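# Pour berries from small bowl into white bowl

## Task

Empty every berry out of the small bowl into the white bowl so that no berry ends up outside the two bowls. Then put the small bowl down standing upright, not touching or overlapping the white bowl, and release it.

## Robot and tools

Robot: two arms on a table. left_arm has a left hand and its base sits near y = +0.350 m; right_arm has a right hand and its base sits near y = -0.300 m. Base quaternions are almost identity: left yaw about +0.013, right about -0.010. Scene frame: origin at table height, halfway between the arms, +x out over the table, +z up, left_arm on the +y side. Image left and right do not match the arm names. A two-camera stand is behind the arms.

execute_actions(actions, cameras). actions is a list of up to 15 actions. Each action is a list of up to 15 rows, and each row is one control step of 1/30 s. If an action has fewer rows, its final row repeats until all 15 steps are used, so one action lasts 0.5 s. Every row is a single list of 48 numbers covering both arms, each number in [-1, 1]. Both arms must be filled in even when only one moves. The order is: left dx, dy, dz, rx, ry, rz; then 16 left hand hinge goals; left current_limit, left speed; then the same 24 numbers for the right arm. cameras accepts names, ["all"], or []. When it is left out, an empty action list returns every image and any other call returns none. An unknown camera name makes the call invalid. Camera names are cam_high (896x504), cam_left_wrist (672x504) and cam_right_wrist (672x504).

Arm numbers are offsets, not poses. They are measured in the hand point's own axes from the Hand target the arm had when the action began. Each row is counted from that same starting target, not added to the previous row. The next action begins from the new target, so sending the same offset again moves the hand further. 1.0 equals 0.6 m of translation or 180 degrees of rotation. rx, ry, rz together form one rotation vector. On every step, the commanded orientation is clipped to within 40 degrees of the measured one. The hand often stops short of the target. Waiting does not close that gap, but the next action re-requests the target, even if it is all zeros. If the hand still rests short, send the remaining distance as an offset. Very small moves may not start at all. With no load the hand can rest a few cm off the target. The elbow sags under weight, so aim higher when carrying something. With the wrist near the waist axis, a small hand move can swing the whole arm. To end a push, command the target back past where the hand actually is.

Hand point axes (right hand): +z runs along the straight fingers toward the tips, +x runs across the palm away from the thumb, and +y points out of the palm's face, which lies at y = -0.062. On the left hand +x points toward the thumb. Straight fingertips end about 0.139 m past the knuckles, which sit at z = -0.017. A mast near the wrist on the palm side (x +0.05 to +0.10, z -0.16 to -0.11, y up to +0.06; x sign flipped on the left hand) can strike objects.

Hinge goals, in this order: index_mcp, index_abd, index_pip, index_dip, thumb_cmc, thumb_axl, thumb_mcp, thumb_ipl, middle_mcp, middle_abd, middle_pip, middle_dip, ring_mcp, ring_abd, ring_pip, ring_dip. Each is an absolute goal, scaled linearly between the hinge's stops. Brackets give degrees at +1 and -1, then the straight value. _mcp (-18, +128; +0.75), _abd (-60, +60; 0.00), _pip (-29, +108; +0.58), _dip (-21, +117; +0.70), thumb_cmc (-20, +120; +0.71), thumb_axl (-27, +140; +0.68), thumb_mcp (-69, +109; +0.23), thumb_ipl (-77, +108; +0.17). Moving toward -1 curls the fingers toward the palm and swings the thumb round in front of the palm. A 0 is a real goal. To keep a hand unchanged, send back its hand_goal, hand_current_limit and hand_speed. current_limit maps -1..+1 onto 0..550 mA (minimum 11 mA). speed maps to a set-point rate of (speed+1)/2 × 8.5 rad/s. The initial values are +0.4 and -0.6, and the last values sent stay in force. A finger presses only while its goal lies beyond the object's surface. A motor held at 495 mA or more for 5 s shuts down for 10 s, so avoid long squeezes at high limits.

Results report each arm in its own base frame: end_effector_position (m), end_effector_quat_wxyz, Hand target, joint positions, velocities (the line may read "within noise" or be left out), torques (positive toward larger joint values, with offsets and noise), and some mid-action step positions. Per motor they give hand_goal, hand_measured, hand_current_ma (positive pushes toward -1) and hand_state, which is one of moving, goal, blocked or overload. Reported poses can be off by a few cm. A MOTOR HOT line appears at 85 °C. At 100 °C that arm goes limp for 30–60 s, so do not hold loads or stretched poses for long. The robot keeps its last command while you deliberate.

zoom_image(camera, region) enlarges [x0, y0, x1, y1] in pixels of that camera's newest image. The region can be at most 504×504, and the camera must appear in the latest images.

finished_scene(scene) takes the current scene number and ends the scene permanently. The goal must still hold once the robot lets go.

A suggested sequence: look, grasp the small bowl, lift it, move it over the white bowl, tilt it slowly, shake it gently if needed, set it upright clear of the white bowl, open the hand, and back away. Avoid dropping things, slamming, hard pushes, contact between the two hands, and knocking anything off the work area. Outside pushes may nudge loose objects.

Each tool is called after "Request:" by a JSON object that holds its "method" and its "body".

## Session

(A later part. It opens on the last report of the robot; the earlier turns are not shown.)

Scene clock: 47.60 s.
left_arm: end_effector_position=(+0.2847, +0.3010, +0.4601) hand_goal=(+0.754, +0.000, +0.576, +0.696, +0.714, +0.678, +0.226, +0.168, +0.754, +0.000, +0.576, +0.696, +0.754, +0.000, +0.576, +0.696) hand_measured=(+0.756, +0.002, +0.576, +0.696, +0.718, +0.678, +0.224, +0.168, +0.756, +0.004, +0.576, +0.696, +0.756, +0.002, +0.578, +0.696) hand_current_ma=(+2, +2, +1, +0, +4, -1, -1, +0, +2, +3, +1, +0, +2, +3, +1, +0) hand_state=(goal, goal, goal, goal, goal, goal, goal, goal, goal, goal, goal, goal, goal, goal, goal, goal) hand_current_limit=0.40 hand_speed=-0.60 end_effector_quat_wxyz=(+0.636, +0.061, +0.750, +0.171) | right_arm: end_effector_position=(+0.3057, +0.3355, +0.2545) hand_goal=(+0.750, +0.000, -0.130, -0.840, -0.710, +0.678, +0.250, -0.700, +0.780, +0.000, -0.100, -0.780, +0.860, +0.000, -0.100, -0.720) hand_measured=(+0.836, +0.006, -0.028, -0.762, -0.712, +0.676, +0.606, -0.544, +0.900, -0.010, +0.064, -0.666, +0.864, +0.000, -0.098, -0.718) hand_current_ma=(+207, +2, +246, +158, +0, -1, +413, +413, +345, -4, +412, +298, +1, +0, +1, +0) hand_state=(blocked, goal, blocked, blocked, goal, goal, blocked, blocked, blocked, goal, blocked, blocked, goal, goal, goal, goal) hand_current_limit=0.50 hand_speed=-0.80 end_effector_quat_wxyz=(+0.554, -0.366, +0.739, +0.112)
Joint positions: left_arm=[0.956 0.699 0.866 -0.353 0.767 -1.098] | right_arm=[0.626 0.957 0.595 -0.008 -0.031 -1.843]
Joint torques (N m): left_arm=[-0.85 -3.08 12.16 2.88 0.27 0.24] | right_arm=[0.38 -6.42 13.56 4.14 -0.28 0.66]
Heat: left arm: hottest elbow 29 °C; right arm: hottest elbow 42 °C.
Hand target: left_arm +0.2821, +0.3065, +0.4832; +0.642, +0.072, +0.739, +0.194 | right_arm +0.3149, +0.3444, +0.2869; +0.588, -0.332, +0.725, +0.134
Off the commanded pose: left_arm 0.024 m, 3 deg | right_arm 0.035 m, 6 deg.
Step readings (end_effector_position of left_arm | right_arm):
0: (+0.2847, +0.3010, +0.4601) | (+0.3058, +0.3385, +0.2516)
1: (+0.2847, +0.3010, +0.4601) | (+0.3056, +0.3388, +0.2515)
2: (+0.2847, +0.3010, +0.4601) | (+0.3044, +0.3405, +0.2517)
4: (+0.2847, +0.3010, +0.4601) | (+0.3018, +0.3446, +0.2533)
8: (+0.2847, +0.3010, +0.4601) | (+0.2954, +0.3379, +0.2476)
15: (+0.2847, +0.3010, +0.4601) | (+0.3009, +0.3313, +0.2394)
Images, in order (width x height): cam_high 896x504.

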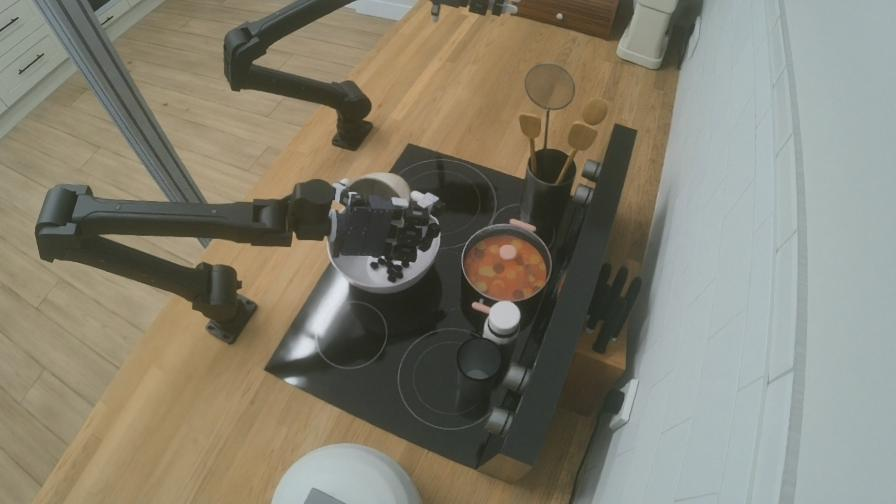

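Request:
{"method": "execute_actions", "body": {"actions": [[[0,0,0,0,0,0,0.754,0,0.576,0.696,0.714,0.678,0.226,0.168,0.754,0,0.576,0.696,0.754,0,0.576,0.696,0.4,-0.6,0,0,0,-0.0045,-0.0332,0.0396,0.75,0,-0.13,-0.84,-0.71,0.678,0.25,-0.70,0.78,0,-0.1,-0.78,0.86,0,-0.1,-0.72,0.5,-0.8],[0,0,0,0,0,0,0.754,0,0.576,0.696,0.714,0.678,0.226,0.168,0.754,0,0.576,0.696,0.754,0,0.576,0.696,0.4,-0.6,0,0,0,-0.009,-0.0664,0.0791,0.75,0,-0.13,-0.84,-0.71,0.678,0.25,-0.70,0.78,0,-0.1,-0.78,0.86,0,-0.1,-0.72,0.5,-0.8],[0,0,0,0,0,0,0.754,0,0.576,0.696,0.714,0.678,0.226,0.168,0.754,0,0.576,0.696,0.754,0,0.576,0.696,0.4,-0.6,0,0,0,-0.0135,-0.0996,0.1187,0.75,0,-0.13,-0.84,-0.71,0.678,0.25,-0.70,0.78,0,-0.1,-0.78,0.86,0,-0.1,-0.72,0.5,-0.8]]], "cameras": ["cam_high"]}}

Request:
{"method": "zoom_image", "body": {"camera": "cam_high", "region": [300, 100, 500, 300]}}

Scene clock: 49.87 s.
left_arm: end_effector_position=(+0.2847, +0.3010, +0.4601) hand_goal=(+0.754, +0.000, +0.576, +0.696, +0.714, +0.678, +0.226, +0.168, +0.754, +0.000, +0.576, +0.696, +0.754, +0.000, +0.576, +0.696) hand_measured=(+0.756, +0.002, +0.576, +0.696, +0.718, +0.678, +0.224, +0.168, +0.756, +0.004, +0.576, +0.696, +0.756, +0.002, +0.578, +0.696) hand_current_ma=(+2, +2, +1, +0, +4, -1, -1, +0, +2, +3, +1, +0, +2, +3, +1, +0) hand_state=(goal, goal, goal, goal, goal, goal, goal, goal, goal, goal, goal, goal, goal, goal, goal, goal) hand_current_limit=0.40 hand_speed=-0.60 end_effector_quat_wxyz=(+0.636, +0.061, +0.750, +0.171) | right_arm: end_effector_position=(+0.3113, +0.3375, +0.2568) hand_goal=(+0.750, +0.000, -0.130, -0.840, -0.710, +0.678, +0.250, -0.700, +0.780, +0.000, -0.100, -0.780, +0.860, +0.000, -0.100, -0.720) hand_measured=(+0.834, +0.004, -0.032, -0.764, -0.720, +0.676, +0.610, -0.544, +0.900, -0.010, +0.064, -0.666, +0.868, -0.002, -0.098, -0.720) hand_current_ma=(+200, +1, +231, +155, -6, -1, +413, +413, +345, -5, +413, +297, +4, +0, +1, +0) hand_state=(blocked, goal, blocked, blocked, goal, goal, blocked, blocked, blocked, goal, blocked, blocked, goal, goal, goal, goal) hand_current_limit=0.50 hand_speed=-0.80 end_effector_quat_wxyz=(+0.625, -0.211, +0.700, +0.273)
Joint positions: left_arm=[0.956 0.699 0.866 -0.353 0.767 -1.098] | right_arm=[0.613 1.153 0.395 0.687 -0.093 -1.459]
Joint torques (N m): left_arm=[-0.97 -3.08 12.21 2.93 0.26 0.23] | right_arm=[1.2 -6.53 11.51 4.31 0.04 0.7]
Heat: left arm: hottest elbow 29 °C; right arm: hottest elbow 42 °C.
Hand target: left_arm +0.2821, +0.3065, +0.4832; +0.642, +0.072, +0.739, +0.194 | right_arm +0.3149, +0.3444, +0.2868; +0.651, -0.180, +0.671, +0.305
Off the commanded pose: left_arm 0.024 m, 3 deg | right_arm 0.031 m, 7 deg.
Step readings (end_effector_position of left_arm | right_arm):
0: (+0.2847, +0.3010, +0.4601) | (+0.3058, +0.3355, +0.2546)
1: (+0.2847, +0.3010, +0.4601) | (+0.3056, +0.3356, +0.2544)
2: (+0.2847, +0.3010, +0.4601) | (+0.3047, +0.3365, +0.2555)
4: (+0.2847, +0.3010, +0.4601) | (+0.3010, +0.3383, +0.2600)
8: (+0.2847, +0.3010, +0.4601) | (+0.2963, +0.3368, +0.2587)
15: (+0.2847, +0.3010, +0.4601) | (+0.3069, +0.3365, +0.2421)
Images, in order (width x height): cam_high 896x504.

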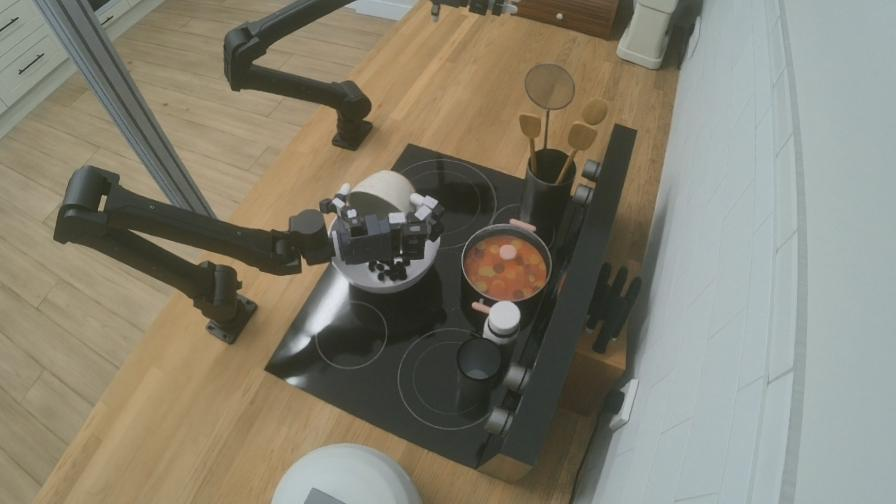

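Scaled by 2.520 from the camera's 896x504 image, which has a finer 1280x720 frame.

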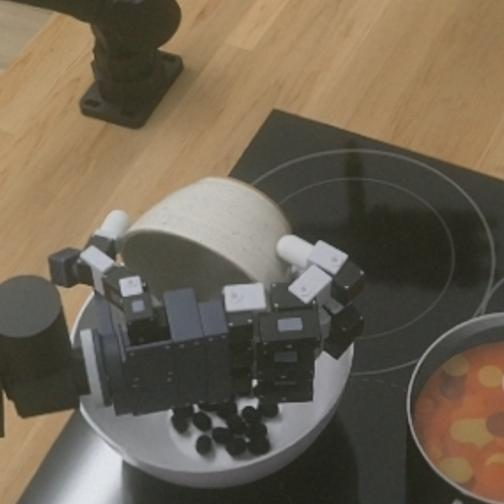

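Request:
{"method": "execute_actions", "body": {"actions": [[[0,0,0,0,0,0,0.754,0,0.576,0.696,0.714,0.678,0.226,0.168,0.754,0,0.576,0.696,0.754,0,0.576,0.696,0.4,-0.6,0,0,0,-0.0045,-0.0332,0.0396,0.75,0,-0.13,-0.84,-0.71,0.678,0.25,-0.70,0.78,0,-0.1,-0.78,0.86,0,-0.1,-0.72,0.5,-0.8],[0,0,0,0,0,0,0.754,0,0.576,0.696,0.714,0.678,0.226,0.168,0.754,0,0.576,0.696,0.754,0,0.576,0.696,0.4,-0.6,0,0,0,-0.009,-0.0664,0.0791,0.75,0,-0.13,-0.84,-0.71,0.678,0.25,-0.70,0.78,0,-0.1,-0.78,0.86,0,-0.1,-0.72,0.5,-0.8],[0,0,0,0,0,0,0.754,0,0.576,0.696,0.714,0.678,0.226,0.168,0.754,0,0.576,0.696,0.754,0,0.576,0.696,0.4,-0.6,0,0,0,-0.0135,-0.0996,0.1187,0.75,0,-0.13,-0.84,-0.71,0.678,0.25,-0.70,0.78,0,-0.1,-0.78,0.86,0,-0.1,-0.72,0.5,-0.8]]], "cameras": ["cam_high","cam_right_wrist"]}}

Request:
{"method": "zoom_image", "body": {"camera": "cam_high", "region": [300, 100, 500, 300]}}

Scene clock: 51.73 s.
left_arm: end_effector_position=(+0.2847, +0.3010, +0.4601) hand_goal=(+0.754, +0.000, +0.576, +0.696, +0.714, +0.678, +0.226, +0.168, +0.754, +0.000, +0.576, +0.696, +0.754, +0.000, +0.576, +0.696) hand_measured=(+0.756, +0.002, +0.576, +0.696, +0.718, +0.678, +0.224, +0.168, +0.756, +0.004, +0.576, +0.696, +0.756, +0.002, +0.578, +0.696) hand_current_ma=(+2, +2, +1, +0, +4, -1, -1, +0, +2, +3, +1, +0, +2, +3, +1, +0) hand_state=(goal, goal, goal, goal, goal, goal, goal, goal, goal, goal, goal, goal, goal, goal, goal, goal) hand_current_limit=0.40 hand_speed=-0.60 end_effector_quat_wxyz=(+0.636, +0.061, +0.750, +0.171) | right_arm: end_effector_position=(+0.3084, +0.3366, +0.2619) hand_goal=(+0.750, +0.000, -0.130, -0.840, -0.710, +0.678, +0.250, -0.700, +0.780, +0.000, -0.100, -0.780, +0.860, +0.000, -0.100, -0.720) hand_measured=(+0.832, +0.004, -0.036, -0.770, -0.726, +0.676, +0.614, -0.544, +0.900, -0.010, +0.064, -0.672, +0.870, -0.002, -0.098, -0.720) hand_current_ma=(+187, +1, +211, +135, -14, -1, +413, +412, +345, -5, +412, +273, +7, +0, +1, +0) hand_state=(blocked, goal, blocked, blocked, goal, goal, blocked, blocked, blocked, goal, blocked, blocked, goal, goal, goal, goal) hand_current_limit=0.50 hand_speed=-0.80 end_effector_quat_wxyz=(+0.661, -0.045, +0.618, +0.423)
Joint positions: left_arm=[0.956 0.699 0.866 -0.353 0.767 -1.098] | right_arm=[0.715 1.595 0.353 1.476 0.071 -1.09]
Joint torques (N m): left_arm=[-0.79 -3.02 12.16 2.96 0.26 0.24] | right_arm=[1.26 -7.71 9.22 3.73 0.2 0.6]
Heat: left arm: hottest elbow 30 °C; right arm: hottest elbow 42 °C.
Hand target: left_arm +0.2821, +0.3065, +0.4832; +0.642, +0.072, +0.739, +0.194 | right_arm +0.3150, +0.3444, +0.2869; +0.676, -0.017, +0.577, +0.459
Off the commanded pose: left_arm 0.024 m, 3 deg | right_arm 0.027 m, 7 deg.
Step readings (end_effector_position of left_arm | right_arm):
0: (+0.2847, +0.3010, +0.4601) | (+0.3113, +0.3375, +0.2569)
1: (+0.2847, +0.3010, +0.4601) | (+0.3115, +0.3374, +0.2574)
2: (+0.2847, +0.3010, +0.4601) | (+0.3115, +0.3372, +0.2586)
4: (+0.2847, +0.3010, +0.4601) | (+0.3118, +0.3366, +0.2634)
8: (+0.2847, +0.3010, +0.4601) | (+0.3137, +0.3389, +0.2606)
15: (+0.2847, +0.3010, +0.4601) | (+0.3142, +0.3437, +0.2448)
Images, in order (width x height): cam_high 896x504, cam_right_wrist 672x504.

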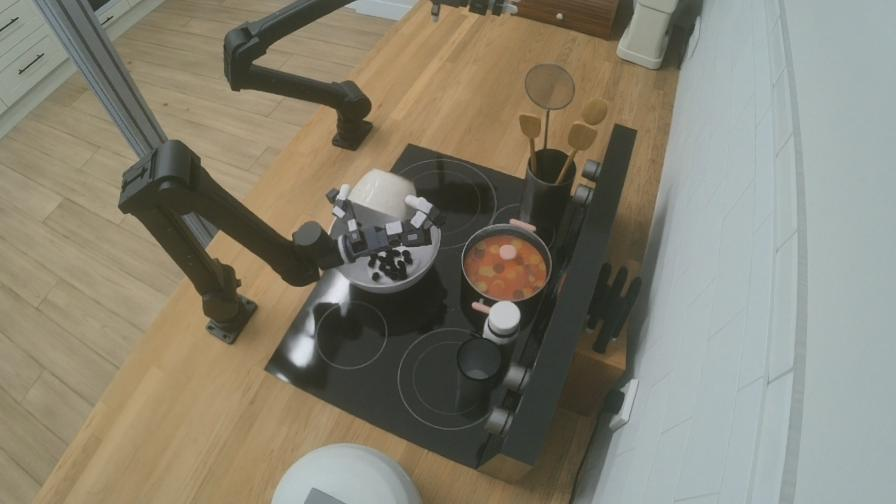

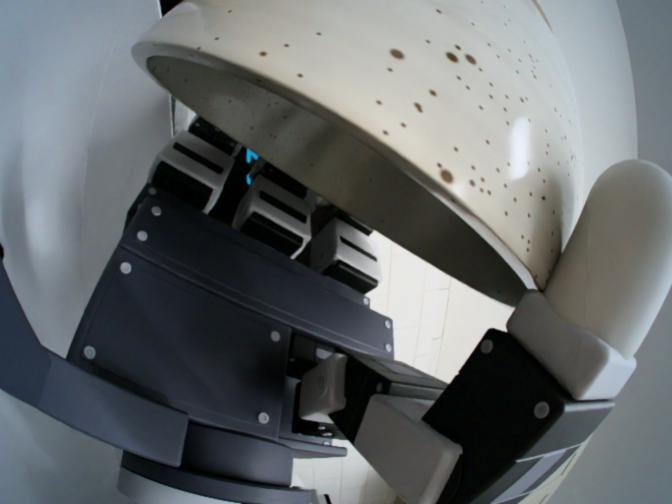

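Scaled by 2.520 from the camera's 896x504 image, which has a finer 1280x720 frame.

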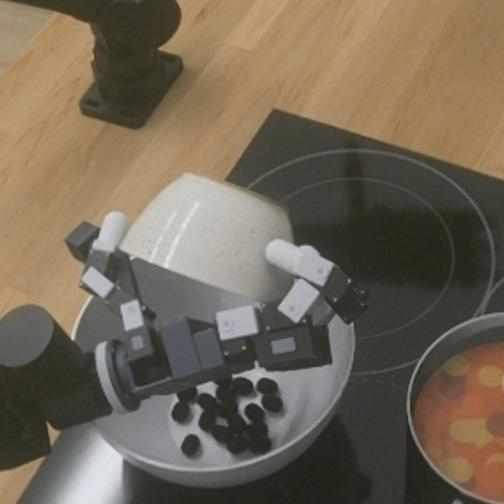

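Request:
{"method": "zoom_image", "body": {"camera": "cam_high", "region": [350, 230, 430, 300]}}

Request:
{"method": "zoom_image", "body": {"camera": "cam_right_wrist", "region": [100, 0, 600, 400]}}

Scaled by 6.300 from the camera's 896x504 image, which has a finer 1280x720 frame.

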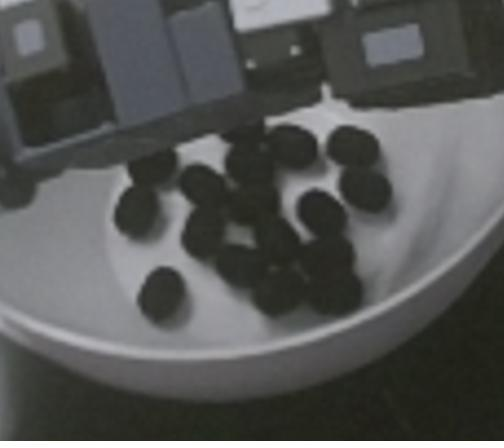

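Scaled by 1.008 from the camera's 672x504 image, which has a finer 960x720 frame.

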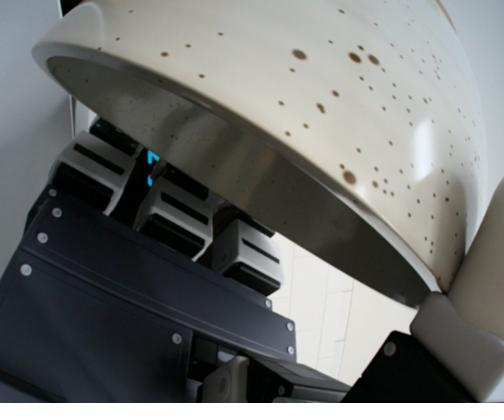

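Request:
{"method": "execute_actions", "body": {"actions": [[[0,0,0,0,0,0,0.754,0,0.576,0.696,0.714,0.678,0.226,0.168,0.754,0,0.576,0.696,0.754,0,0.576,0.696,0.4,-0.6,0,0,0,0.0045,0.0332,-0.0396,0.75,0,-0.13,-0.84,-0.71,0.678,0.25,-0.70,0.78,0,-0.1,-0.78,0.86,0,-0.1,-0.72,0.5,-0.8],[0,0,0,0,0,0,0.754,0,0.576,0.696,0.714,0.678,0.226,0.168,0.754,0,0.576,0.696,0.754,0,0.576,0.696,0.4,-0.6,0,0,0,0.009,0.0664,-0.0791,0.75,0,-0.13,-0.84,-0.71,0.678,0.25,-0.70,0.78,0,-0.1,-0.78,0.86,0,-0.1,-0.72,0.5,-0.8],[0,0,0,0,0,0,0.754,0,0.576,0.696,0.714,0.678,0.226,0.168,0.754,0,0.576,0.696,0.754,0,0.576,0.696,0.4,-0.6,0,0,0,0.0135,0.0996,-0.1187,0.75,0,-0.13,-0.84,-0.71,0.678,0.25,-0.70,0.78,0,-0.1,-0.78,0.86,0,-0.1,-0.72,0.5,-0.8]],[[0,0,0,0,0,0,0.754,0,0.576,0.696,0.714,0.678,0.226,0.168,0.754,0,0.576,0.696,0.754,0,0.576,0.696,0.4,-0.6,0,0,0,0.0045,0.0332,-0.0396,0.75,0,-0.13,-0.84,-0.71,0.678,0.25,-0.70,0.78,0,-0.1,-0.78,0.86,0,-0.1,-0.72,0.5,-0.8],[0,0,0,0,0,0,0.754,0,0.576,0.696,0.714,0.678,0.226,0.168,0.754,0,0.576,0.696,0.754,0,0.576,0.696,0.4,-0.6,0,0,0,0.009,0.0664,-0.0791,0.75,0,-0.13,-0.84,-0.71,0.678,0.25,-0.70,0.78,0,-0.1,-0.78,0.86,0,-0.1,-0.72,0.5,-0.8],[0,0,0,0,0,0,0.754,0,0.576,0.696,0.714,0.678,0.226,0.168,0.754,0,0.576,0.696,0.754,0,0.576,0.696,0.4,-0.6,0,0,0,0.0135,0.0996,-0.1187,0.75,0,-0.13,-0.84,-0.71,0.678,0.25,-0.70,0.78,0,-0.1,-0.78,0.86,0,-0.1,-0.72,0.5,-0.8]]], "cameras": ["cam_high","cam_right_wrist"]}}

Request:
{"method": "zoom_image", "body": {"camera": "cam_high", "region": [300, 100, 500, 300]}}

Scene clock: 55.10 s.
left_arm: end_effector_position=(+0.2847, +0.3010, +0.4601) hand_goal=(+0.754, +0.000, +0.576, +0.696, +0.714, +0.678, +0.226, +0.168, +0.754, +0.000, +0.576, +0.696, +0.754, +0.000, +0.576, +0.696) hand_measured=(+0.756, +0.002, +0.576, +0.696, +0.718, +0.678, +0.224, +0.168, +0.756, +0.004, +0.576, +0.696, +0.756, +0.002, +0.578, +0.696) hand_current_ma=(+2, +2, +1, +0, +4, -1, -1, +0, +2, +3, +1, +0, +2, +3, +1, +0) hand_state=(goal, goal, goal, goal, goal, goal, goal, goal, goal, goal, goal, goal, goal, goal, goal, goal) hand_current_limit=0.40 hand_speed=-0.60 end_effector_quat_wxyz=(+0.636, +0.061, +0.750, +0.171) | right_arm: end_effector_position=(+0.2923, +0.3208, +0.2122) hand_goal=(+0.750, +0.000, -0.130, -0.840, -0.710, +0.678, +0.250, -0.700, +0.780, +0.000, -0.100, -0.780, +0.860, +0.000, -0.100, -0.720) hand_measured=(+0.828, +0.004, -0.038, -0.774, -0.730, +0.676, +0.616, -0.544, +0.900, -0.010, +0.064, -0.674, +0.872, -0.002, -0.096, -0.720) hand_current_ma=(+176, +1, +207, +124, -18, -1, +412, +413, +345, -5, +412, +263, +8, +0, +1, +0) hand_state=(blocked, goal, blocked, blocked, goal, goal, blocked, blocked, blocked, goal, blocked, blocked, goal, goal, goal, goal) hand_current_limit=0.50 hand_speed=-0.80 end_effector_quat_wxyz=(+0.540, -0.352, +0.756, +0.114)
Joint positions: left_arm=[0.956 0.699 0.866 -0.353 0.767 -1.098] | right_arm=[0.62 0.947 0.483 0.061 -0.021 -1.807]
Joint torques (N m): left_arm=[-0.97 -2.9 12.19 2.93 0.27 0.25] | right_arm=[1.26 -6.89 20.18 2.66 -0.14 0.47]
Heat: left arm: hottest elbow 30 °C; right arm: hottest elbow 43 °C.
Hand target: left_arm +0.2821, +0.3065, +0.4832; +0.642, +0.072, +0.739, +0.194 | right_arm +0.3149, +0.3445, +0.2868; +0.588, -0.332, +0.725, +0.134
Off the commanded pose: left_arm 0.024 m, 3 deg | right_arm 0.082 m, 7 deg.
Step readings (end_effector_position of left_arm | right_arm):
0: (+0.2847, +0.3010, +0.4601) | (+0.3084, +0.3365, +0.2619)
1: (+0.2847, +0.3010, +0.4601) | (+0.3084, +0.3366, +0.2619)
2: (+0.2847, +0.3010, +0.4601) | (+0.3077, +0.3375, +0.2612)
4: (+0.2847, +0.3010, +0.4601) | (+0.3069, +0.3433, +0.2540)
8: (+0.2847, +0.3010, +0.4601) | (+0.3065, +0.3472, +0.2484)
15: (+0.2847, +0.3010, +0.4601) | (+0.3050, +0.3382, +0.2581)
16: (+0.2847, +0.3010, +0.4601) | (+0.3042, +0.3385, +0.2554)
17: (+0.2847, +0.3010, +0.4601) | (+0.3031, +0.3390, +0.2510)
19: (+0.2847, +0.3010, +0.4601) | (+0.2999, +0.3380, +0.2362)
23: (+0.2847, +0.3010, +0.4601) | (+0.2884, +0.3281, +0.2145)
30: (+0.2847, +0.3010, +0.4601) | (+0.2886, +0.3210, +0.2141)
Images, in order (width x height): cam_high 896x504, cam_right_wrist 672x504.

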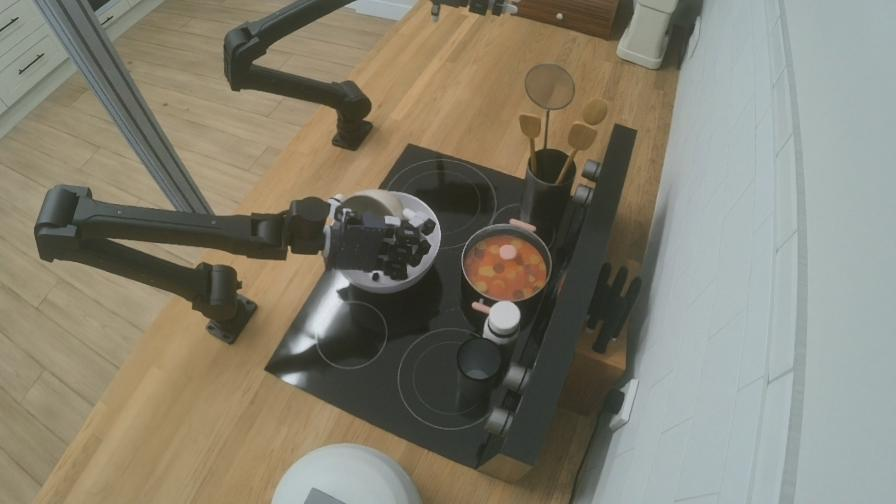

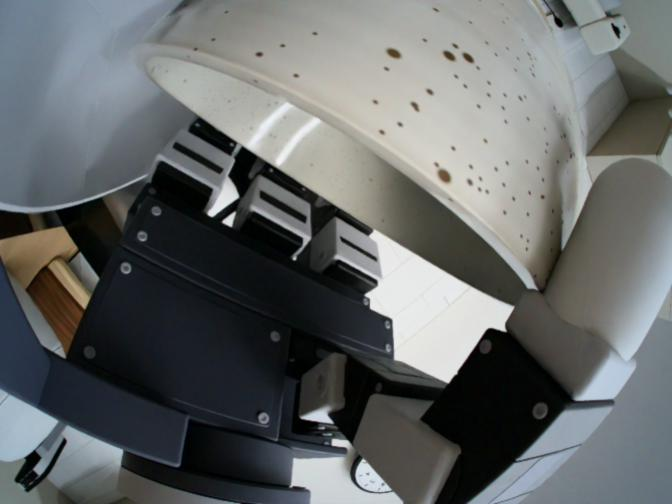

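Scaled by 2.520 from the camera's 896x504 image, which has a finer 1280x720 frame.

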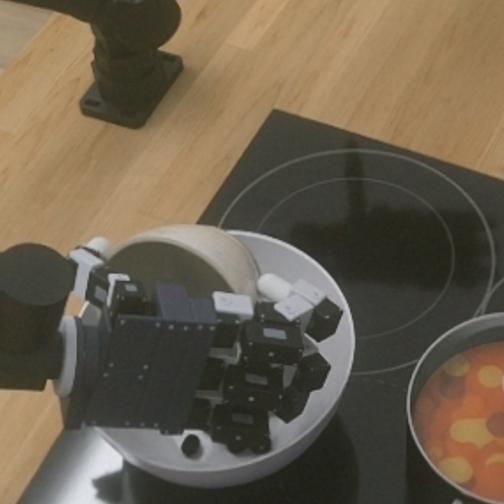

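Request:
{"method": "execute_actions", "body": {"actions": [[[0,0,0,0,0,0,0.754,0,0.576,0.696,0.714,0.678,0.226,0.168,0.754,0,0.576,0.696,0.754,0,0.576,0.696,0.4,-0.6,-0.028,0.0087,0.011,0.0045,0.0332,-0.0396,0.75,0,-0.13,-0.84,-0.71,0.678,0.25,-0.70,0.78,0,-0.1,-0.78,0.86,0,-0.1,-0.72,0.5,-0.8],[0,0,0,0,0,0,0.754,0,0.576,0.696,0.714,0.678,0.226,0.168,0.754,0,0.576,0.696,0.754,0,0.576,0.696,0.4,-0.6,-0.057,0.0173,0.022,0.009,0.0664,-0.0791,0.75,0,-0.13,-0.84,-0.71,0.678,0.25,-0.70,0.78,0,-0.1,-0.78,0.86,0,-0.1,-0.72,0.5,-0.8],[0,0,0,0,0,0,0.754,0,0.576,0.696,0.714,0.678,0.226,0.168,0.754,0,0.576,0.696,0.754,0,0.576,0.696,0.4,-0.6,-0.086,0.026,0.0335,0.0135,0.0996,-0.1187,0.75,0,-0.13,-0.84,-0.71,0.678,0.25,-0.70,0.78,0,-0.1,-0.78,0.86,0,-0.1,-0.72,0.5,-0.8]]], "cameras": ["cam_high"]}}

Request:
{"method": "zoom_image", "body": {"camera": "cam_high", "region": [300, 100, 500, 300]}}

Scene clock: 57.53 s.
left_arm: end_effector_position=(+0.2847, +0.3010, +0.4601) hand_goal=(+0.754, +0.000, +0.576, +0.696, +0.714, +0.678, +0.226, +0.168, +0.754, +0.000, +0.576, +0.696, +0.754, +0.000, +0.576, +0.696) hand_measured=(+0.756, +0.002, +0.576, +0.696, +0.718, +0.678, +0.224, +0.168, +0.756, +0.004, +0.576, +0.696, +0.756, +0.002, +0.578, +0.696) hand_current_ma=(+2, +2, +1, +0, +4, -1, -1, +0, +2, +3, +1, +0, +2, +3, +1, +0) hand_state=(goal, goal, goal, goal, goal, goal, goal, goal, goal, goal, goal, goal, goal, goal, goal, goal) hand_current_limit=0.40 hand_speed=-0.60 end_effector_quat_wxyz=(+0.636, +0.061, +0.750, +0.171) | right_arm: end_effector_position=(+0.3113, +0.3628, +0.2618) hand_goal=(+0.750, +0.000, -0.130, -0.840, -0.710, +0.678, +0.250, -0.700, +0.780, +0.000, -0.100, -0.780, +0.860, +0.000, -0.100, -0.720) hand_measured=(+0.828, +0.004, -0.038, -0.774, -0.718, +0.676, +0.616, -0.544, +0.900, -0.010, +0.064, -0.674, +0.864, -0.002, -0.096, -0.720) hand_current_ma=(+176, +1, +207, +124, -5, -1, +412, +412, +345, -5, +412, +263, +1, +0, +2, +0) hand_state=(blocked, goal, blocked, blocked, goal, goal, blocked, blocked, blocked, goal, blocked, blocked, goal, goal, goal, goal) hand_current_limit=0.50 hand_speed=-0.80 end_effector_quat_wxyz=(+0.445, -0.487, +0.749, -0.061)
Joint positions: left_arm=[0.956 0.699 0.866 -0.353 0.767 -1.098] | right_arm=[0.791 1.083 0.939 -0.526 0.279 -2.069]
Joint torques (N m): left_arm=[-0.79 -2.96 12.21 2.92 0.27 0.25] | right_arm=[1.38 -8.7 20.08 2.3 0.14 0.32]
Heat: left arm: hottest elbow 30 °C; right arm: hottest elbow 44 °C.
Hand target: left_arm +0.2821, +0.3065, +0.4832; +0.642, +0.072, +0.739, +0.194 | right_arm +0.3249, +0.3844, +0.3271; +0.491, -0.464, +0.736, -0.045
Off the commanded pose: left_arm 0.024 m, 3 deg | right_arm 0.070 m, 6 deg.
Step readings (end_effector_position of left_arm | right_arm):
0: (+0.2847, +0.3010, +0.4601) | (+0.2923, +0.3208, +0.2122)
1: (+0.2847, +0.3010, +0.4601) | (+0.2925, +0.3206, +0.2119)
2: (+0.2847, +0.3010, +0.4601) | (+0.2932, +0.3203, +0.2104)
4: (+0.2847, +0.3010, +0.4601) | (+0.2952, +0.3201, +0.2061)
8: (+0.2847, +0.3010, +0.4601) | (+0.2913, +0.3306, +0.2241)
15: (+0.2847, +0.3010, +0.4601) | (+0.3034, +0.3604, +0.2855)
Images, in order (width x height): cam_high 896x504.

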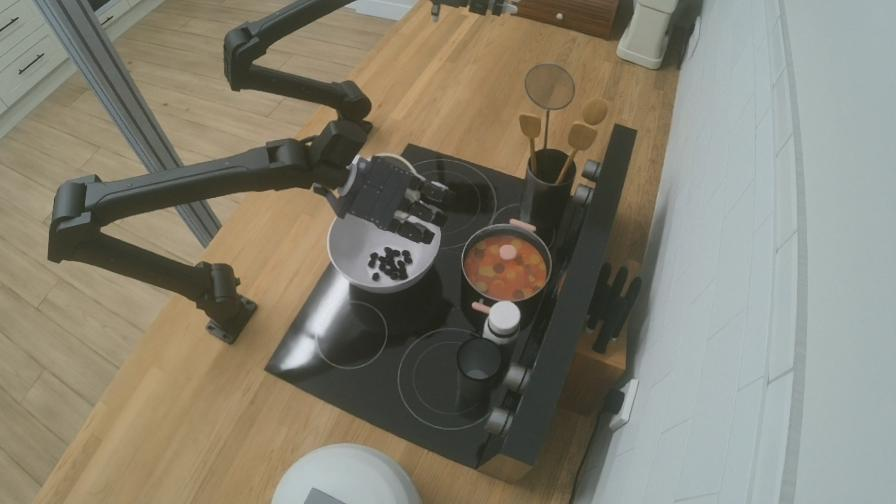

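Scaled by 2.520 from the camera's 896x504 image, which has a finer 1280x720 frame.

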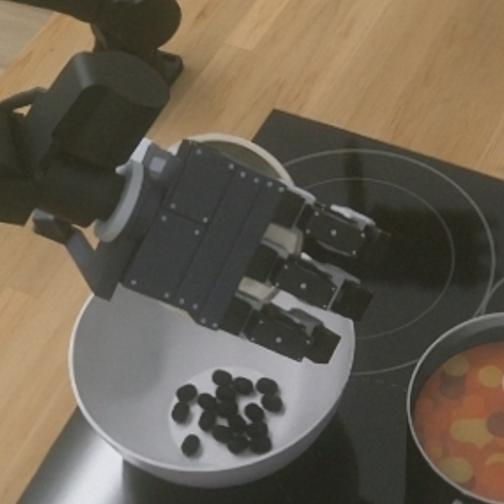

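Request:
{"method": "execute_actions", "body": {"actions": [[[0,0,0,0,0,0,0.754,0,0.576,0.696,0.714,0.678,0.226,0.168,0.754,0,0.576,0.696,0.754,0,0.576,0.696,0.4,-0.6,-0.036,0.038,0.02,0.0045,0.0332,-0.0396,0.75,0,-0.13,-0.84,-0.71,0.678,0.25,-0.70,0.78,0,-0.1,-0.78,0.86,0,-0.1,-0.72,0.5,-0.8],[0,0,0,0,0,0,0.754,0,0.576,0.696,0.714,0.678,0.226,0.168,0.754,0,0.576,0.696,0.754,0,0.576,0.696,0.4,-0.6,-0.072,0.076,0.04,0.009,0.0664,-0.0791,0.75,0,-0.13,-0.84,-0.71,0.678,0.25,-0.70,0.78,0,-0.1,-0.78,0.86,0,-0.1,-0.72,0.5,-0.8],[0,0,0,0,0,0,0.754,0,0.576,0.696,0.714,0.678,0.226,0.168,0.754,0,0.576,0.696,0.754,0,0.576,0.696,0.4,-0.6,-0.1083,0.1135,0.0607,0.0135,0.0996,-0.1187,0.75,0,-0.13,-0.84,-0.71,0.678,0.25,-0.70,0.78,0,-0.1,-0.78,0.86,0,-0.1,-0.72,0.5,-0.8]]], "cameras": ["cam_high"]}}

Request:
{"method": "zoom_image", "body": {"camera": "cam_high", "region": [320, 80, 460, 220]}}

Scene clock: 59.57 s.
left_arm: end_effector_position=(+0.2847, +0.3010, +0.4601) hand_goal=(+0.754, +0.000, +0.576, +0.696, +0.714, +0.678, +0.226, +0.168, +0.754, +0.000, +0.576, +0.696, +0.754, +0.000, +0.576, +0.696) hand_measured=(+0.756, +0.002, +0.576, +0.696, +0.718, +0.678, +0.224, +0.168, +0.756, +0.004, +0.576, +0.696, +0.756, +0.002, +0.578, +0.696) hand_current_ma=(+2, +2, +1, +0, +4, -1, -1, +0, +2, +3, +1, +0, +2, +3, +1, +0) hand_state=(goal, goal, goal, goal, goal, goal, goal, goal, goal, goal, goal, goal, goal, goal, goal, goal) hand_current_limit=0.40 hand_speed=-0.60 end_effector_quat_wxyz=(+0.636, +0.061, +0.750, +0.171) | right_arm: end_effector_position=(+0.2974, +0.4604, +0.2610) hand_goal=(+0.750, +0.000, -0.130, -0.840, -0.710, +0.678, +0.250, -0.700, +0.780, +0.000, -0.100, -0.780, +0.860, +0.000, -0.100, -0.720) hand_measured=(+0.828, +0.006, -0.038, -0.780, -0.698, +0.676, +0.616, -0.544, +0.892, -0.010, +0.064, -0.674, +0.854, -0.002, -0.098, -0.720) hand_current_ma=(+176, +3, +207, +103, +9, -1, +412, +413, +309, -5, +413, +263, -2, +0, +1, +0) hand_state=(blocked, goal, blocked, blocked, goal, goal, blocked, blocked, blocked, goal, blocked, blocked, goal, goal, goal, goal) hand_current_limit=0.50 hand_speed=-0.80 end_effector_quat_wxyz=(+0.328, -0.595, +0.696, -0.233)
Joint positions: left_arm=[0.956 0.699 0.866 -0.353 0.767 -1.098] | right_arm=[1.07 1.464 1.422 -0.983 0.659 -2.106]
Joint torques (N m): left_arm=[-0.91 -3.14 12.23 2.93 0.26 0.23] | right_arm=[-0.09 -13.68 20.38 1.18 0.81 0.11]
Heat: left arm: hottest elbow 30 °C; right arm: hottest elbow 45 °C.
Hand target: left_arm +0.2821, +0.3065, +0.4832; +0.642, +0.072, +0.739, +0.194 | right_arm +0.3147, +0.4844, +0.3171; +0.363, -0.569, +0.704, -0.222
Off the commanded pose: left_arm 0.024 m, 3 deg | right_arm 0.063 m, 5 deg.
Step readings (end_effector_position of left_arm | right_arm):
0: (+0.2847, +0.3010, +0.4601) | (+0.3113, +0.3628, +0.2618)
1: (+0.2847, +0.3010, +0.4601) | (+0.3114, +0.3625, +0.2615)
2: (+0.2847, +0.3010, +0.4601) | (+0.3121, +0.3617, +0.2604)
4: (+0.2847, +0.3010, +0.4601) | (+0.3145, +0.3626, +0.2564)
8: (+0.2847, +0.3010, +0.4601) | (+0.3030, +0.4109, +0.2556)
15: (+0.2847, +0.3010, +0.4601) | (+0.2857, +0.4701, +0.2557)
Images, in order (width x height): cam_high 896x504.

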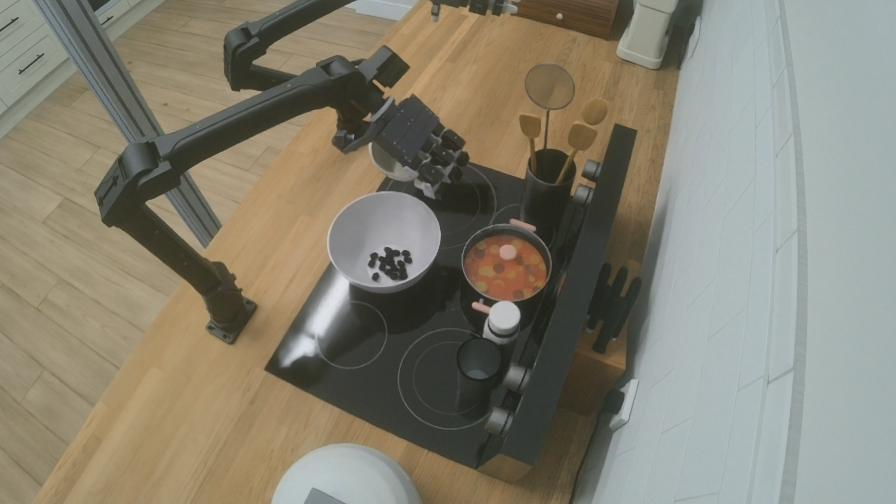

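Scaled by 3.600 from the camera's 896x504 image, which has a finer 1280x720 frame.

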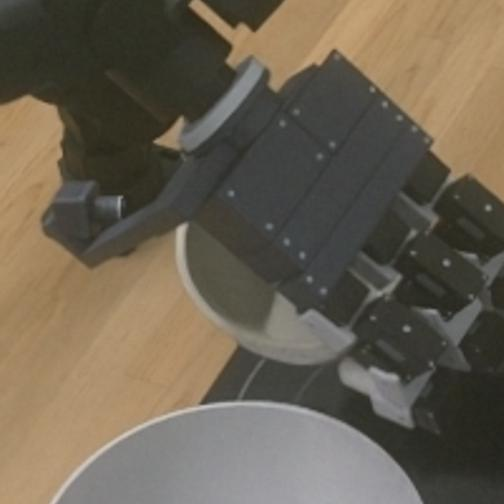

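Request:
{"method": "execute_actions", "body": {"actions": [[[0,0,0,0,0,0,0.754,0,0.576,0.696,0.714,0.678,0.226,0.168,0.754,0,0.576,0.696,0.754,0,0.576,0.696,0.4,-0.6,-0.043,0.028,0.0114,0.0024,0.0178,-0.0212,0.75,0,-0.13,-0.84,-0.71,0.678,0.25,-0.70,0.78,0,-0.1,-0.78,0.86,0,-0.1,-0.72,0.5,-0.8],[0,0,0,0,0,0,0.754,0,0.576,0.696,0.714,0.678,0.226,0.168,0.754,0,0.576,0.696,0.754,0,0.576,0.696,0.4,-0.6,-0.086,0.056,0.0228,0.0048,0.0355,-0.0424,0.75,0,-0.13,-0.84,-0.71,0.678,0.25,-0.70,0.78,0,-0.1,-0.78,0.86,0,-0.1,-0.72,0.5,-0.8],[0,0,0,0,0,0,0.754,0,0.576,0.696,0.714,0.678,0.226,0.168,0.754,0,0.576,0.696,0.754,0,0.576,0.696,0.4,-0.6,-0.1298,0.085,0.0343,0.0073,0.0533,-0.0636,0.75,0,-0.13,-0.84,-0.71,0.678,0.25,-0.70,0.78,0,-0.1,-0.78,0.86,0,-0.1,-0.72,0.5,-0.8]],[[0,0,0,0,0,0,0.754,0,0.576,0.696,0.714,0.678,0.226,0.168,0.754,0,0.576,0.696,0.754,0,0.576,0.696,0.4,-0.6,0,0.05,0.04,0,0,0,0.75,0,-0.13,-0.84,-0.71,0.678,0.25,-0.70,0.78,0,-0.1,-0.78,0.86,0,-0.1,-0.72,0.5,-0.8],[0,0,0,0,0,0,0.754,0,0.576,0.696,0.714,0.678,0.226,0.168,0.754,0,0.576,0.696,0.754,0,0.576,0.696,0.4,-0.6,0,0.0894,0.0749,0,0,0,0.75,0,-0.13,-0.84,-0.71,0.678,0.25,-0.70,0.78,0,-0.1,-0.78,0.86,0,-0.1,-0.72,0.5,-0.8]]], "cameras": ["cam_high","cam_right_wrist"]}}

Request:
{"method": "zoom_image", "body": {"camera": "cam_high", "region": [360, 80, 500, 220]}}

Scene clock: 62.37 s.
left_arm: end_effector_position=(+0.2847, +0.3010, +0.4601) hand_goal=(+0.754, +0.000, +0.576, +0.696, +0.714, +0.678, +0.226, +0.168, +0.754, +0.000, +0.576, +0.696, +0.754, +0.000, +0.576, +0.696) hand_measured=(+0.756, +0.002, +0.576, +0.696, +0.718, +0.678, +0.224, +0.168, +0.756, +0.004, +0.576, +0.696, +0.756, +0.002, +0.578, +0.696) hand_current_ma=(+2, +2, +1, +0, +4, -1, -1, +0, +2, +3, +1, +0, +2, +3, +1, +0) hand_state=(goal, goal, goal, goal, goal, goal, goal, goal, goal, goal, goal, goal, goal, goal, goal, goal) hand_current_limit=0.40 hand_speed=-0.60 end_effector_quat_wxyz=(+0.636, +0.061, +0.750, +0.171) | right_arm: end_effector_position=(+0.2969, +0.5691, +0.2098) hand_goal=(+0.750, +0.000, -0.130, -0.840, -0.710, +0.678, +0.250, -0.700, +0.780, +0.000, -0.100, -0.780, +0.860, +0.000, -0.100, -0.720) hand_measured=(+0.828, +0.008, -0.038, -0.786, -0.688, +0.674, +0.616, -0.544, +0.888, -0.010, +0.064, -0.674, +0.854, -0.002, -0.098, -0.720) hand_current_ma=(+176, +3, +207, +91, +22, -1, +413, +413, +291, -5, +412, +263, -3, +0, +1, +0) hand_state=(blocked, goal, blocked, blocked, blocked, goal, blocked, blocked, blocked, goal, blocked, blocked, goal, goal, goal, goal) hand_current_limit=0.50 hand_speed=-0.80 end_effector_quat_wxyz=(-0.272, +0.624, -0.662, +0.314)
Joint positions: left_arm=[0.956 0.699 0.866 -0.353 0.767 -1.098] | right_arm=[1.195 1.863 1.826 -1.231 0.814 -2.019]
Joint torques (N m): left_arm=[-0.91 -2.96 12.19 2.91 0.26 0.23] | right_arm=[-0.09 -19.72 12.08 1.44 1.24 0.1]
Heat: left arm: hottest elbow 30 °C; right arm: hottest elbow 45 °C.
Hand target: left_arm +0.2821, +0.3065, +0.4832; +0.642, +0.072, +0.739, +0.194 | right_arm +0.3046, +0.5744, +0.2169; -0.286, +0.612, -0.669, +0.312
Off the commanded pose: left_arm 0.024 m, 3 deg | right_arm 0.012 m, 2 deg.
Step readings (end_effector_position of left_arm | right_arm):
0: (+0.2847, +0.3010, +0.4601) | (+0.2974, +0.4603, +0.2610)
1: (+0.2847, +0.3010, +0.4601) | (+0.2975, +0.4603, +0.2611)
2: (+0.2847, +0.3010, +0.4601) | (+0.2985, +0.4596, +0.2611)
4: (+0.2847, +0.3010, +0.4601) | (+0.3029, +0.4633, +0.2625)
8: (+0.2847, +0.3010, +0.4601) | (+0.3084, +0.5113, +0.2616)
15: (+0.2847, +0.3010, +0.4601) | (+0.2822, +0.5582, +0.2256)
16: (+0.2847, +0.3010, +0.4601) | (+0.2814, +0.5581, +0.2219)
17: (+0.2847, +0.3010, +0.4601) | (+0.2817, +0.5576, +0.2180)
19: (+0.2847, +0.3010, +0.4601) | (+0.2849, +0.5582, +0.2136)
23: (+0.2847, +0.3010, +0.4601) | (+0.2922, +0.5651, +0.2097)
30: (+0.2847, +0.3010, +0.4601) | (+0.2968, +0.5687, +0.2098)
Images, in order (width x height): cam_high 896x504, cam_right_wrist 672x504.

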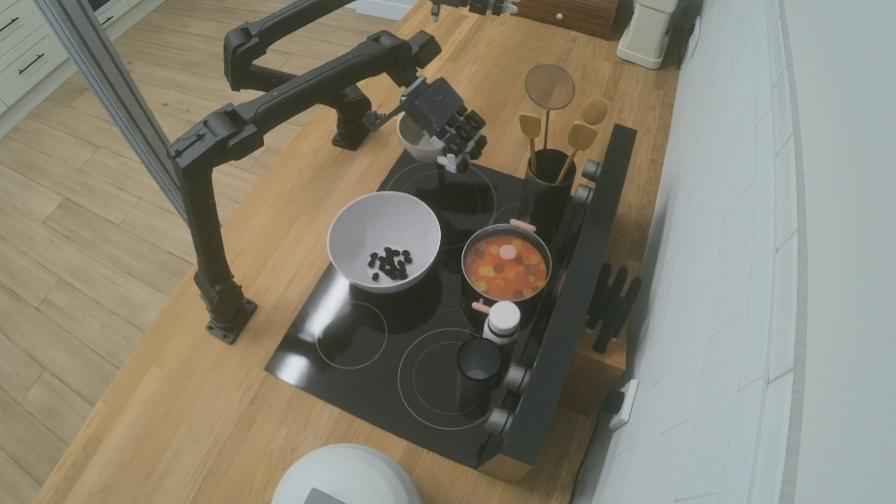

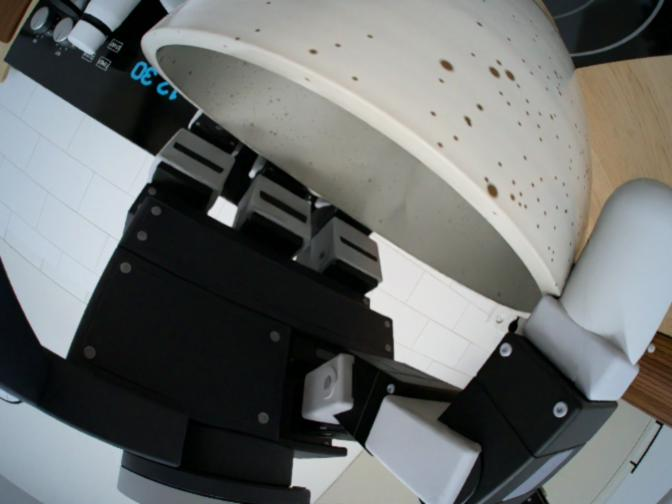

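Scaled by 3.600 from the camera's 896x504 image, which has a finer 1280x720 frame.

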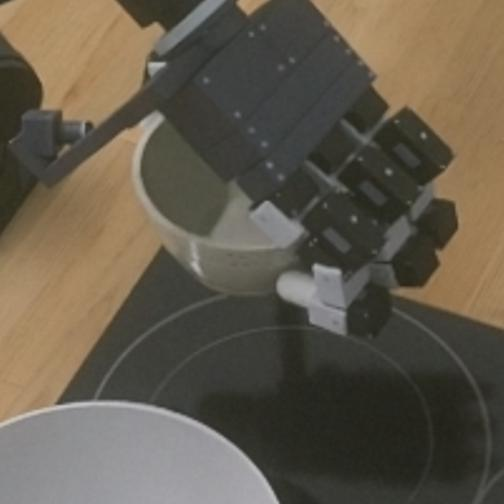

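Request:
{"method": "execute_actions", "body": {"actions": [[[0,0,0,0,0,0,0.754,0,0.576,0.696,0.714,0.678,0.226,0.168,0.754,0,0.576,0.696,0.754,0,0.576,0.696,0.4,-0.6,0,0.03,0.025,0,0,0,0.75,0,-0.13,-0.84,-0.71,0.678,0.25,-0.70,0.78,0,-0.1,-0.78,0.86,0,-0.1,-0.72,0.5,-0.8],[0,0,0,0,0,0,0.754,0,0.576,0.696,0.714,0.678,0.226,0.168,0.754,0,0.576,0.696,0.754,0,0.576,0.696,0.4,-0.6,0,0.07,0.06,0,0,0,0.75,0,-0.13,-0.84,-0.71,0.678,0.25,-0.70,0.78,0,-0.1,-0.78,0.86,0,-0.1,-0.72,0.5,-0.8],[0,0,0,0,0,0,0.754,0,0.576,0.696,0.714,0.678,0.226,0.168,0.754,0,0.576,0.696,0.754,0,0.576,0.696,0.4,-0.6,0,0.115,0.0963,0,0,0,0.75,0,-0.13,-0.84,-0.71,0.678,0.25,-0.70,0.78,0,-0.1,-0.78,0.86,0,-0.1,-0.72,0.5,-0.8]],[[0,0,0,0,0,0,0.754,0,0.576,0.696,0.714,0.678,0.226,0.168,0.754,0,0.576,0.696,0.754,0,0.576,0.696,0.4,-0.6,0,0.0255,0.0214,0,0,0,0.75,0,-0.13,-0.84,-0.71,0.678,0.25,-0.70,0.78,0,-0.1,-0.78,0.86,0,-0.1,-0.72,0.5,-0.8],[0,0,0,0,0,0,0.754,0,0.576,0.696,0.714,0.678,0.226,0.168,0.754,0,0.576,0.696,0.754,0,0.576,0.696,0.4,-0.6,0,0.051,0.0428,0,0,0,0.75,0,-0.13,-0.84,-0.71,0.678,0.25,-0.70,0.78,0,-0.1,-0.78,0.86,0,-0.1,-0.72,0.5,-0.8]]], "cameras": ["cam_high","cam_right_wrist"]}}

Request:
{"method": "zoom_image", "body": {"camera": "cam_high", "region": [360, 80, 500, 220]}}

Scene clock: 66.97 s.
left_arm: end_effector_position=(+0.2847, +0.3010, +0.4601) hand_goal=(+0.754, +0.000, +0.576, +0.696, +0.714, +0.678, +0.226, +0.168, +0.754, +0.000, +0.576, +0.696, +0.754, +0.000, +0.576, +0.696) hand_measured=(+0.756, +0.002, +0.576, +0.696, +0.718, +0.678, +0.224, +0.168, +0.756, +0.004, +0.576, +0.696, +0.756, +0.002, +0.578, +0.696) hand_current_ma=(+2, +2, +1, +0, +4, -1, -1, +0, +2, +3, +1, +0, +2, +3, +1, +0) hand_state=(goal, goal, goal, goal, goal, goal, goal, goal, goal, goal, goal, goal, goal, goal, goal, goal) hand_current_limit=0.40 hand_speed=-0.60 end_effector_quat_wxyz=(+0.636, +0.061, +0.750, +0.171) | right_arm: end_effector_position=(+0.2969, +0.5683, +0.0784) hand_goal=(+0.750, +0.000, -0.130, -0.840, -0.710, +0.678, +0.250, -0.700, +0.780, +0.000, -0.100, -0.780, +0.860, +0.000, -0.100, -0.720) hand_measured=(+0.828, +0.008, -0.038, -0.786, -0.688, +0.674, +0.616, -0.544, +0.888, -0.010, +0.064, -0.674, +0.854, -0.002, -0.098, -0.720) hand_current_ma=(+176, +3, +207, +89, +22, -1, +412, +412, +291, -5, +413, +263, -3, +0, +1, +0) hand_state=(blocked, goal, blocked, blocked, blocked, goal, blocked, blocked, blocked, goal, blocked, blocked, goal, goal, goal, goal) hand_current_limit=0.50 hand_speed=-0.80 end_effector_quat_wxyz=(-0.272, +0.620, -0.666, +0.314)
Joint positions: left_arm=[0.956 0.699 0.866 -0.353 0.767 -1.098] | right_arm=[1.195 1.931 1.575 -0.916 0.816 -2.004]
Joint torques (N m): left_arm=[-0.79 -2.96 12.18 2.95 0.27 0.24] | right_arm=[0.03 -20.19 11.51 1.4 1.17 -0.04]
Heat: left arm: hottest elbow 30 °C; right arm: hottest elbow 45 °C.
Hand target: left_arm +0.2821, +0.3065, +0.4832; +0.642, +0.072, +0.739, +0.194 | right_arm +0.3046, +0.5746, +0.0870; -0.286, +0.612, -0.669, +0.312
Off the commanded pose: left_arm 0.024 m, 3 deg | right_arm 0.013 m, 2 deg.
Step readings (end_effector_position of left_arm | right_arm):
0: (+0.2847, +0.3010, +0.4601) | (+0.2969, +0.5692, +0.2099)
1: (+0.2847, +0.3010, +0.4601) | (+0.2969, +0.5692, +0.2097)
2: (+0.2847, +0.3010, +0.4601) | (+0.2972, +0.5695, +0.2080)
4: (+0.2847, +0.3010, +0.4601) | (+0.2992, +0.5717, +0.1993)
8: (+0.2847, +0.3010, +0.4601) | (+0.2973, +0.5676, +0.1545)
15: (+0.2847, +0.3010, +0.4601) | (+0.2932, +0.5601, +0.0945)
16: (+0.2847, +0.3010, +0.4601) | (+0.2934, +0.5605, +0.0929)
17: (+0.2847, +0.3010, +0.4601) | (+0.2938, +0.5615, +0.0922)
19: (+0.2847, +0.3010, +0.4601) | (+0.2958, +0.5657, +0.0916)
23: (+0.2847, +0.3010, +0.4601) | (+0.2977, +0.5705, +0.0859)
30: (+0.2847, +0.3010, +0.4601) | (+0.2965, +0.5674, +0.0783)
Images, in order (width x height): cam_high 896x504, cam_right_wrist 672x504.

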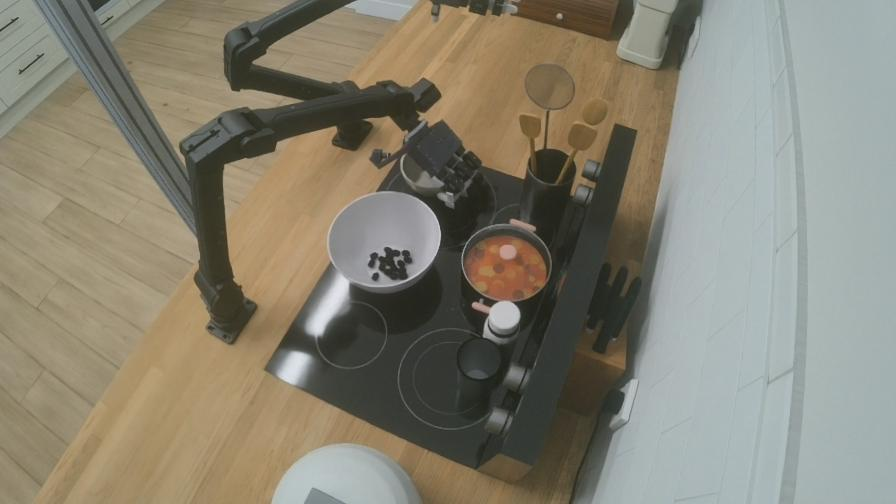

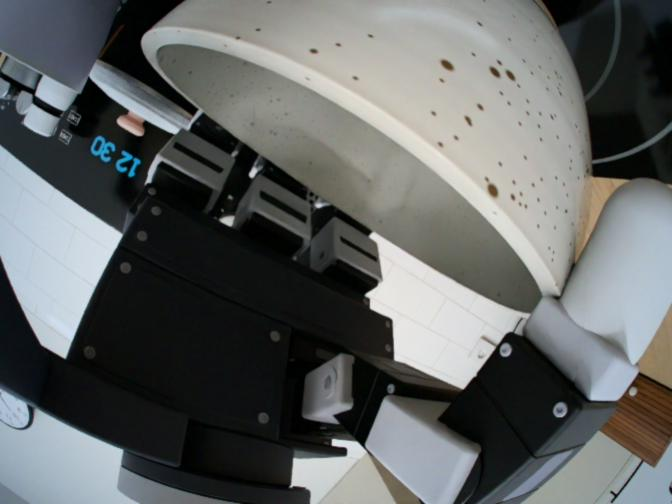

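Scaled by 3.600 from the camera's 896x504 image, which has a finer 1280x720 frame.

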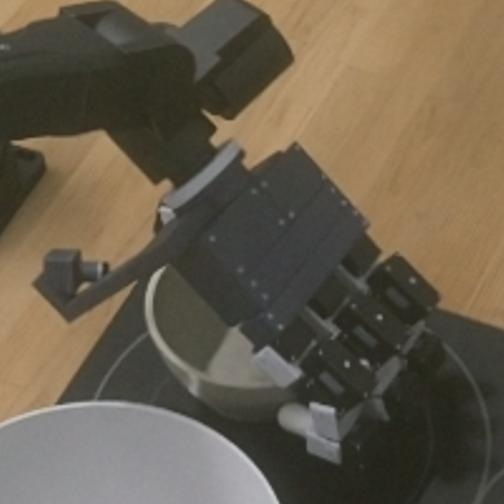

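Request:
{"method": "execute_actions", "body": {"actions": [[[0,0,0,0,0,0,0.754,0,0.576,0.696,0.714,0.678,0.226,0.168,0.754,0,0.576,0.696,0.754,0,0.576,0.696,0.4,-0.6,-0.03,0.0017,-0.002,0,0,0,0.75,0,-0.13,-0.84,-0.71,0.678,0.25,-0.70,0.78,0,-0.1,-0.78,0.86,0,-0.1,-0.72,0.5,-0.8],[0,0,0,0,0,0,0.754,0,0.576,0.696,0.714,0.678,0.226,0.168,0.754,0,0.576,0.696,0.754,0,0.576,0.696,0.4,-0.6,-0.06,0.0034,-0.004,0,0,0,0.75,0,-0.13,-0.84,-0.71,0.678,0.25,-0.70,0.78,0,-0.1,-0.78,0.86,0,-0.1,-0.72,0.5,-0.8]],[[0,0,0,0,0,0,0.754,0,0.576,0.696,0.714,0.678,0.226,0.168,0.754,0,0.576,0.696,0.754,0,0.576,0.696,0.4,-0.6,0,0.0128,0.0107,0,0,0,0.75,0,-0.13,-0.84,-0.71,0.678,0.25,-0.70,0.78,0,-0.1,-0.78,0.86,0,-0.1,-0.72,0.5,-0.8],[0,0,0,0,0,0,0.754,0,0.576,0.696,0.714,0.678,0.226,0.168,0.754,0,0.576,0.696,0.754,0,0.576,0.696,0.4,-0.6,0,0.0255,0.0214,0,0,0,0.75,0,-0.13,-0.84,-0.71,0.678,0.25,-0.70,0.78,0,-0.1,-0.78,0.86,0,-0.1,-0.72,0.5,-0.8]]], "cameras": ["cam_high"]}}

Request:
{"method": "zoom_image", "body": {"camera": "cam_high", "region": [360, 80, 500, 220]}}

Scene clock: 69.10 s.
left_arm: end_effector_position=(+0.2847, +0.3010, +0.4601) hand_goal=(+0.754, +0.000, +0.576, +0.696, +0.714, +0.678, +0.226, +0.168, +0.754, +0.000, +0.576, +0.696, +0.754, +0.000, +0.576, +0.696) hand_measured=(+0.756, +0.002, +0.576, +0.696, +0.718, +0.678, +0.224, +0.168, +0.756, +0.004, +0.576, +0.696, +0.756, +0.002, +0.578, +0.696) hand_current_ma=(+2, +2, +1, +0, +4, -1, -1, +0, +2, +3, +1, +0, +2, +3, +1, +0) hand_state=(goal, goal, goal, goal, goal, goal, goal, goal, goal, goal, goal, goal, goal, goal, goal, goal) hand_current_limit=0.40 hand_speed=-0.60 end_effector_quat_wxyz=(+0.636, +0.061, +0.750, +0.171) | right_arm: end_effector_position=(+0.2955, +0.5780, +0.0453) hand_goal=(+0.750, +0.000, -0.130, -0.840, -0.710, +0.678, +0.250, -0.700, +0.780, +0.000, -0.100, -0.780, +0.860, +0.000, -0.100, -0.720) hand_measured=(+0.828, +0.008, -0.042, -0.796, -0.688, +0.674, +0.624, -0.544, +0.886, -0.008, +0.060, -0.682, +0.852, -0.002, -0.098, -0.720) hand_current_ma=(+176, +3, +194, +64, +22, -1, +412, +412, +288, -3, +412, +234, -4, +0, +0, +0) hand_state=(blocked, goal, blocked, blocked, blocked, goal, blocked, blocked, blocked, goal, blocked, blocked, goal, goal, goal, goal) hand_current_limit=0.50 hand_speed=-0.80 end_effector_quat_wxyz=(-0.252, +0.627, -0.661, +0.326)
Joint positions: left_arm=[0.956 0.699 0.866 -0.353 0.767 -1.098] | right_arm=[1.205 2.016 1.625 -0.945 0.825 -1.987]
Joint torques (N m): left_arm=[-0.79 -2.84 12.21 2.99 0.26 0.24] | right_arm=[0.91 -19.9 16.1 1.31 1.08 0.08]
Heat: left arm: hottest elbow 30 °C; right arm: hottest elbow 46 °C.
Hand target: left_arm +0.2821, +0.3065, +0.4832; +0.642, +0.072, +0.739, +0.194 | right_arm +0.3046, +0.6108, +0.0669; -0.286, +0.612, -0.669, +0.311
Off the commanded pose: left_arm 0.024 m, 3 deg | right_arm 0.040 m, 5 deg.
Step readings (end_effector_position of left_arm | right_arm):
0: (+0.2847, +0.3010, +0.4601) | (+0.2969, +0.5683, +0.0784)
1: (+0.2847, +0.3010, +0.4601) | (+0.2969, +0.5683, +0.0784)
2: (+0.2847, +0.3010, +0.4601) | (+0.2968, +0.5683, +0.0777)
4: (+0.2847, +0.3010, +0.4601) | (+0.2972, +0.5683, +0.0746)
8: (+0.2847, +0.3010, +0.4601) | (+0.2978, +0.5719, +0.0598)
15: (+0.2847, +0.3010, +0.4601) | (+0.2969, +0.5747, +0.0481)
16: (+0.2847, +0.3010, +0.4601) | (+0.2970, +0.5750, +0.0487)
17: (+0.2847, +0.3010, +0.4601) | (+0.2962, +0.5756, +0.0489)
19: (+0.2847, +0.3010, +0.4601) | (+0.2956, +0.5760, +0.0484)
23: (+0.2847, +0.3010, +0.4601) | (+0.2958, +0.5768, +0.0451)
30: (+0.2847, +0.3010, +0.4601) | (+0.2955, +0.5779, +0.0453)
Images, in order (width x height): cam_high 896x504.

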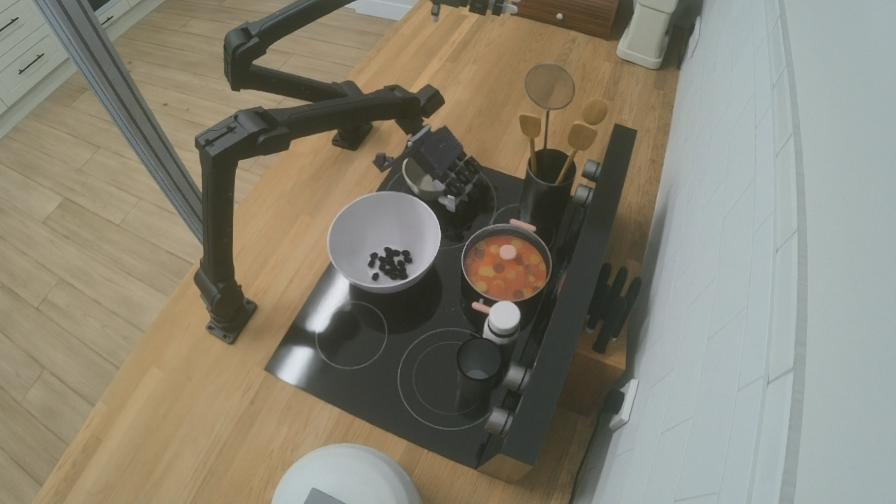

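Scaled by 3.600 from the camera's 896x504 image, which has a finer 1280x720 frame.

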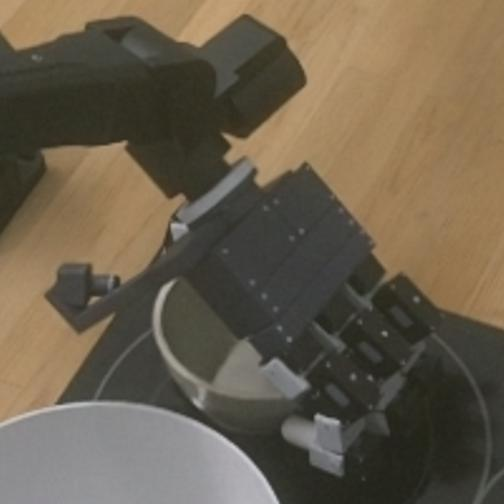

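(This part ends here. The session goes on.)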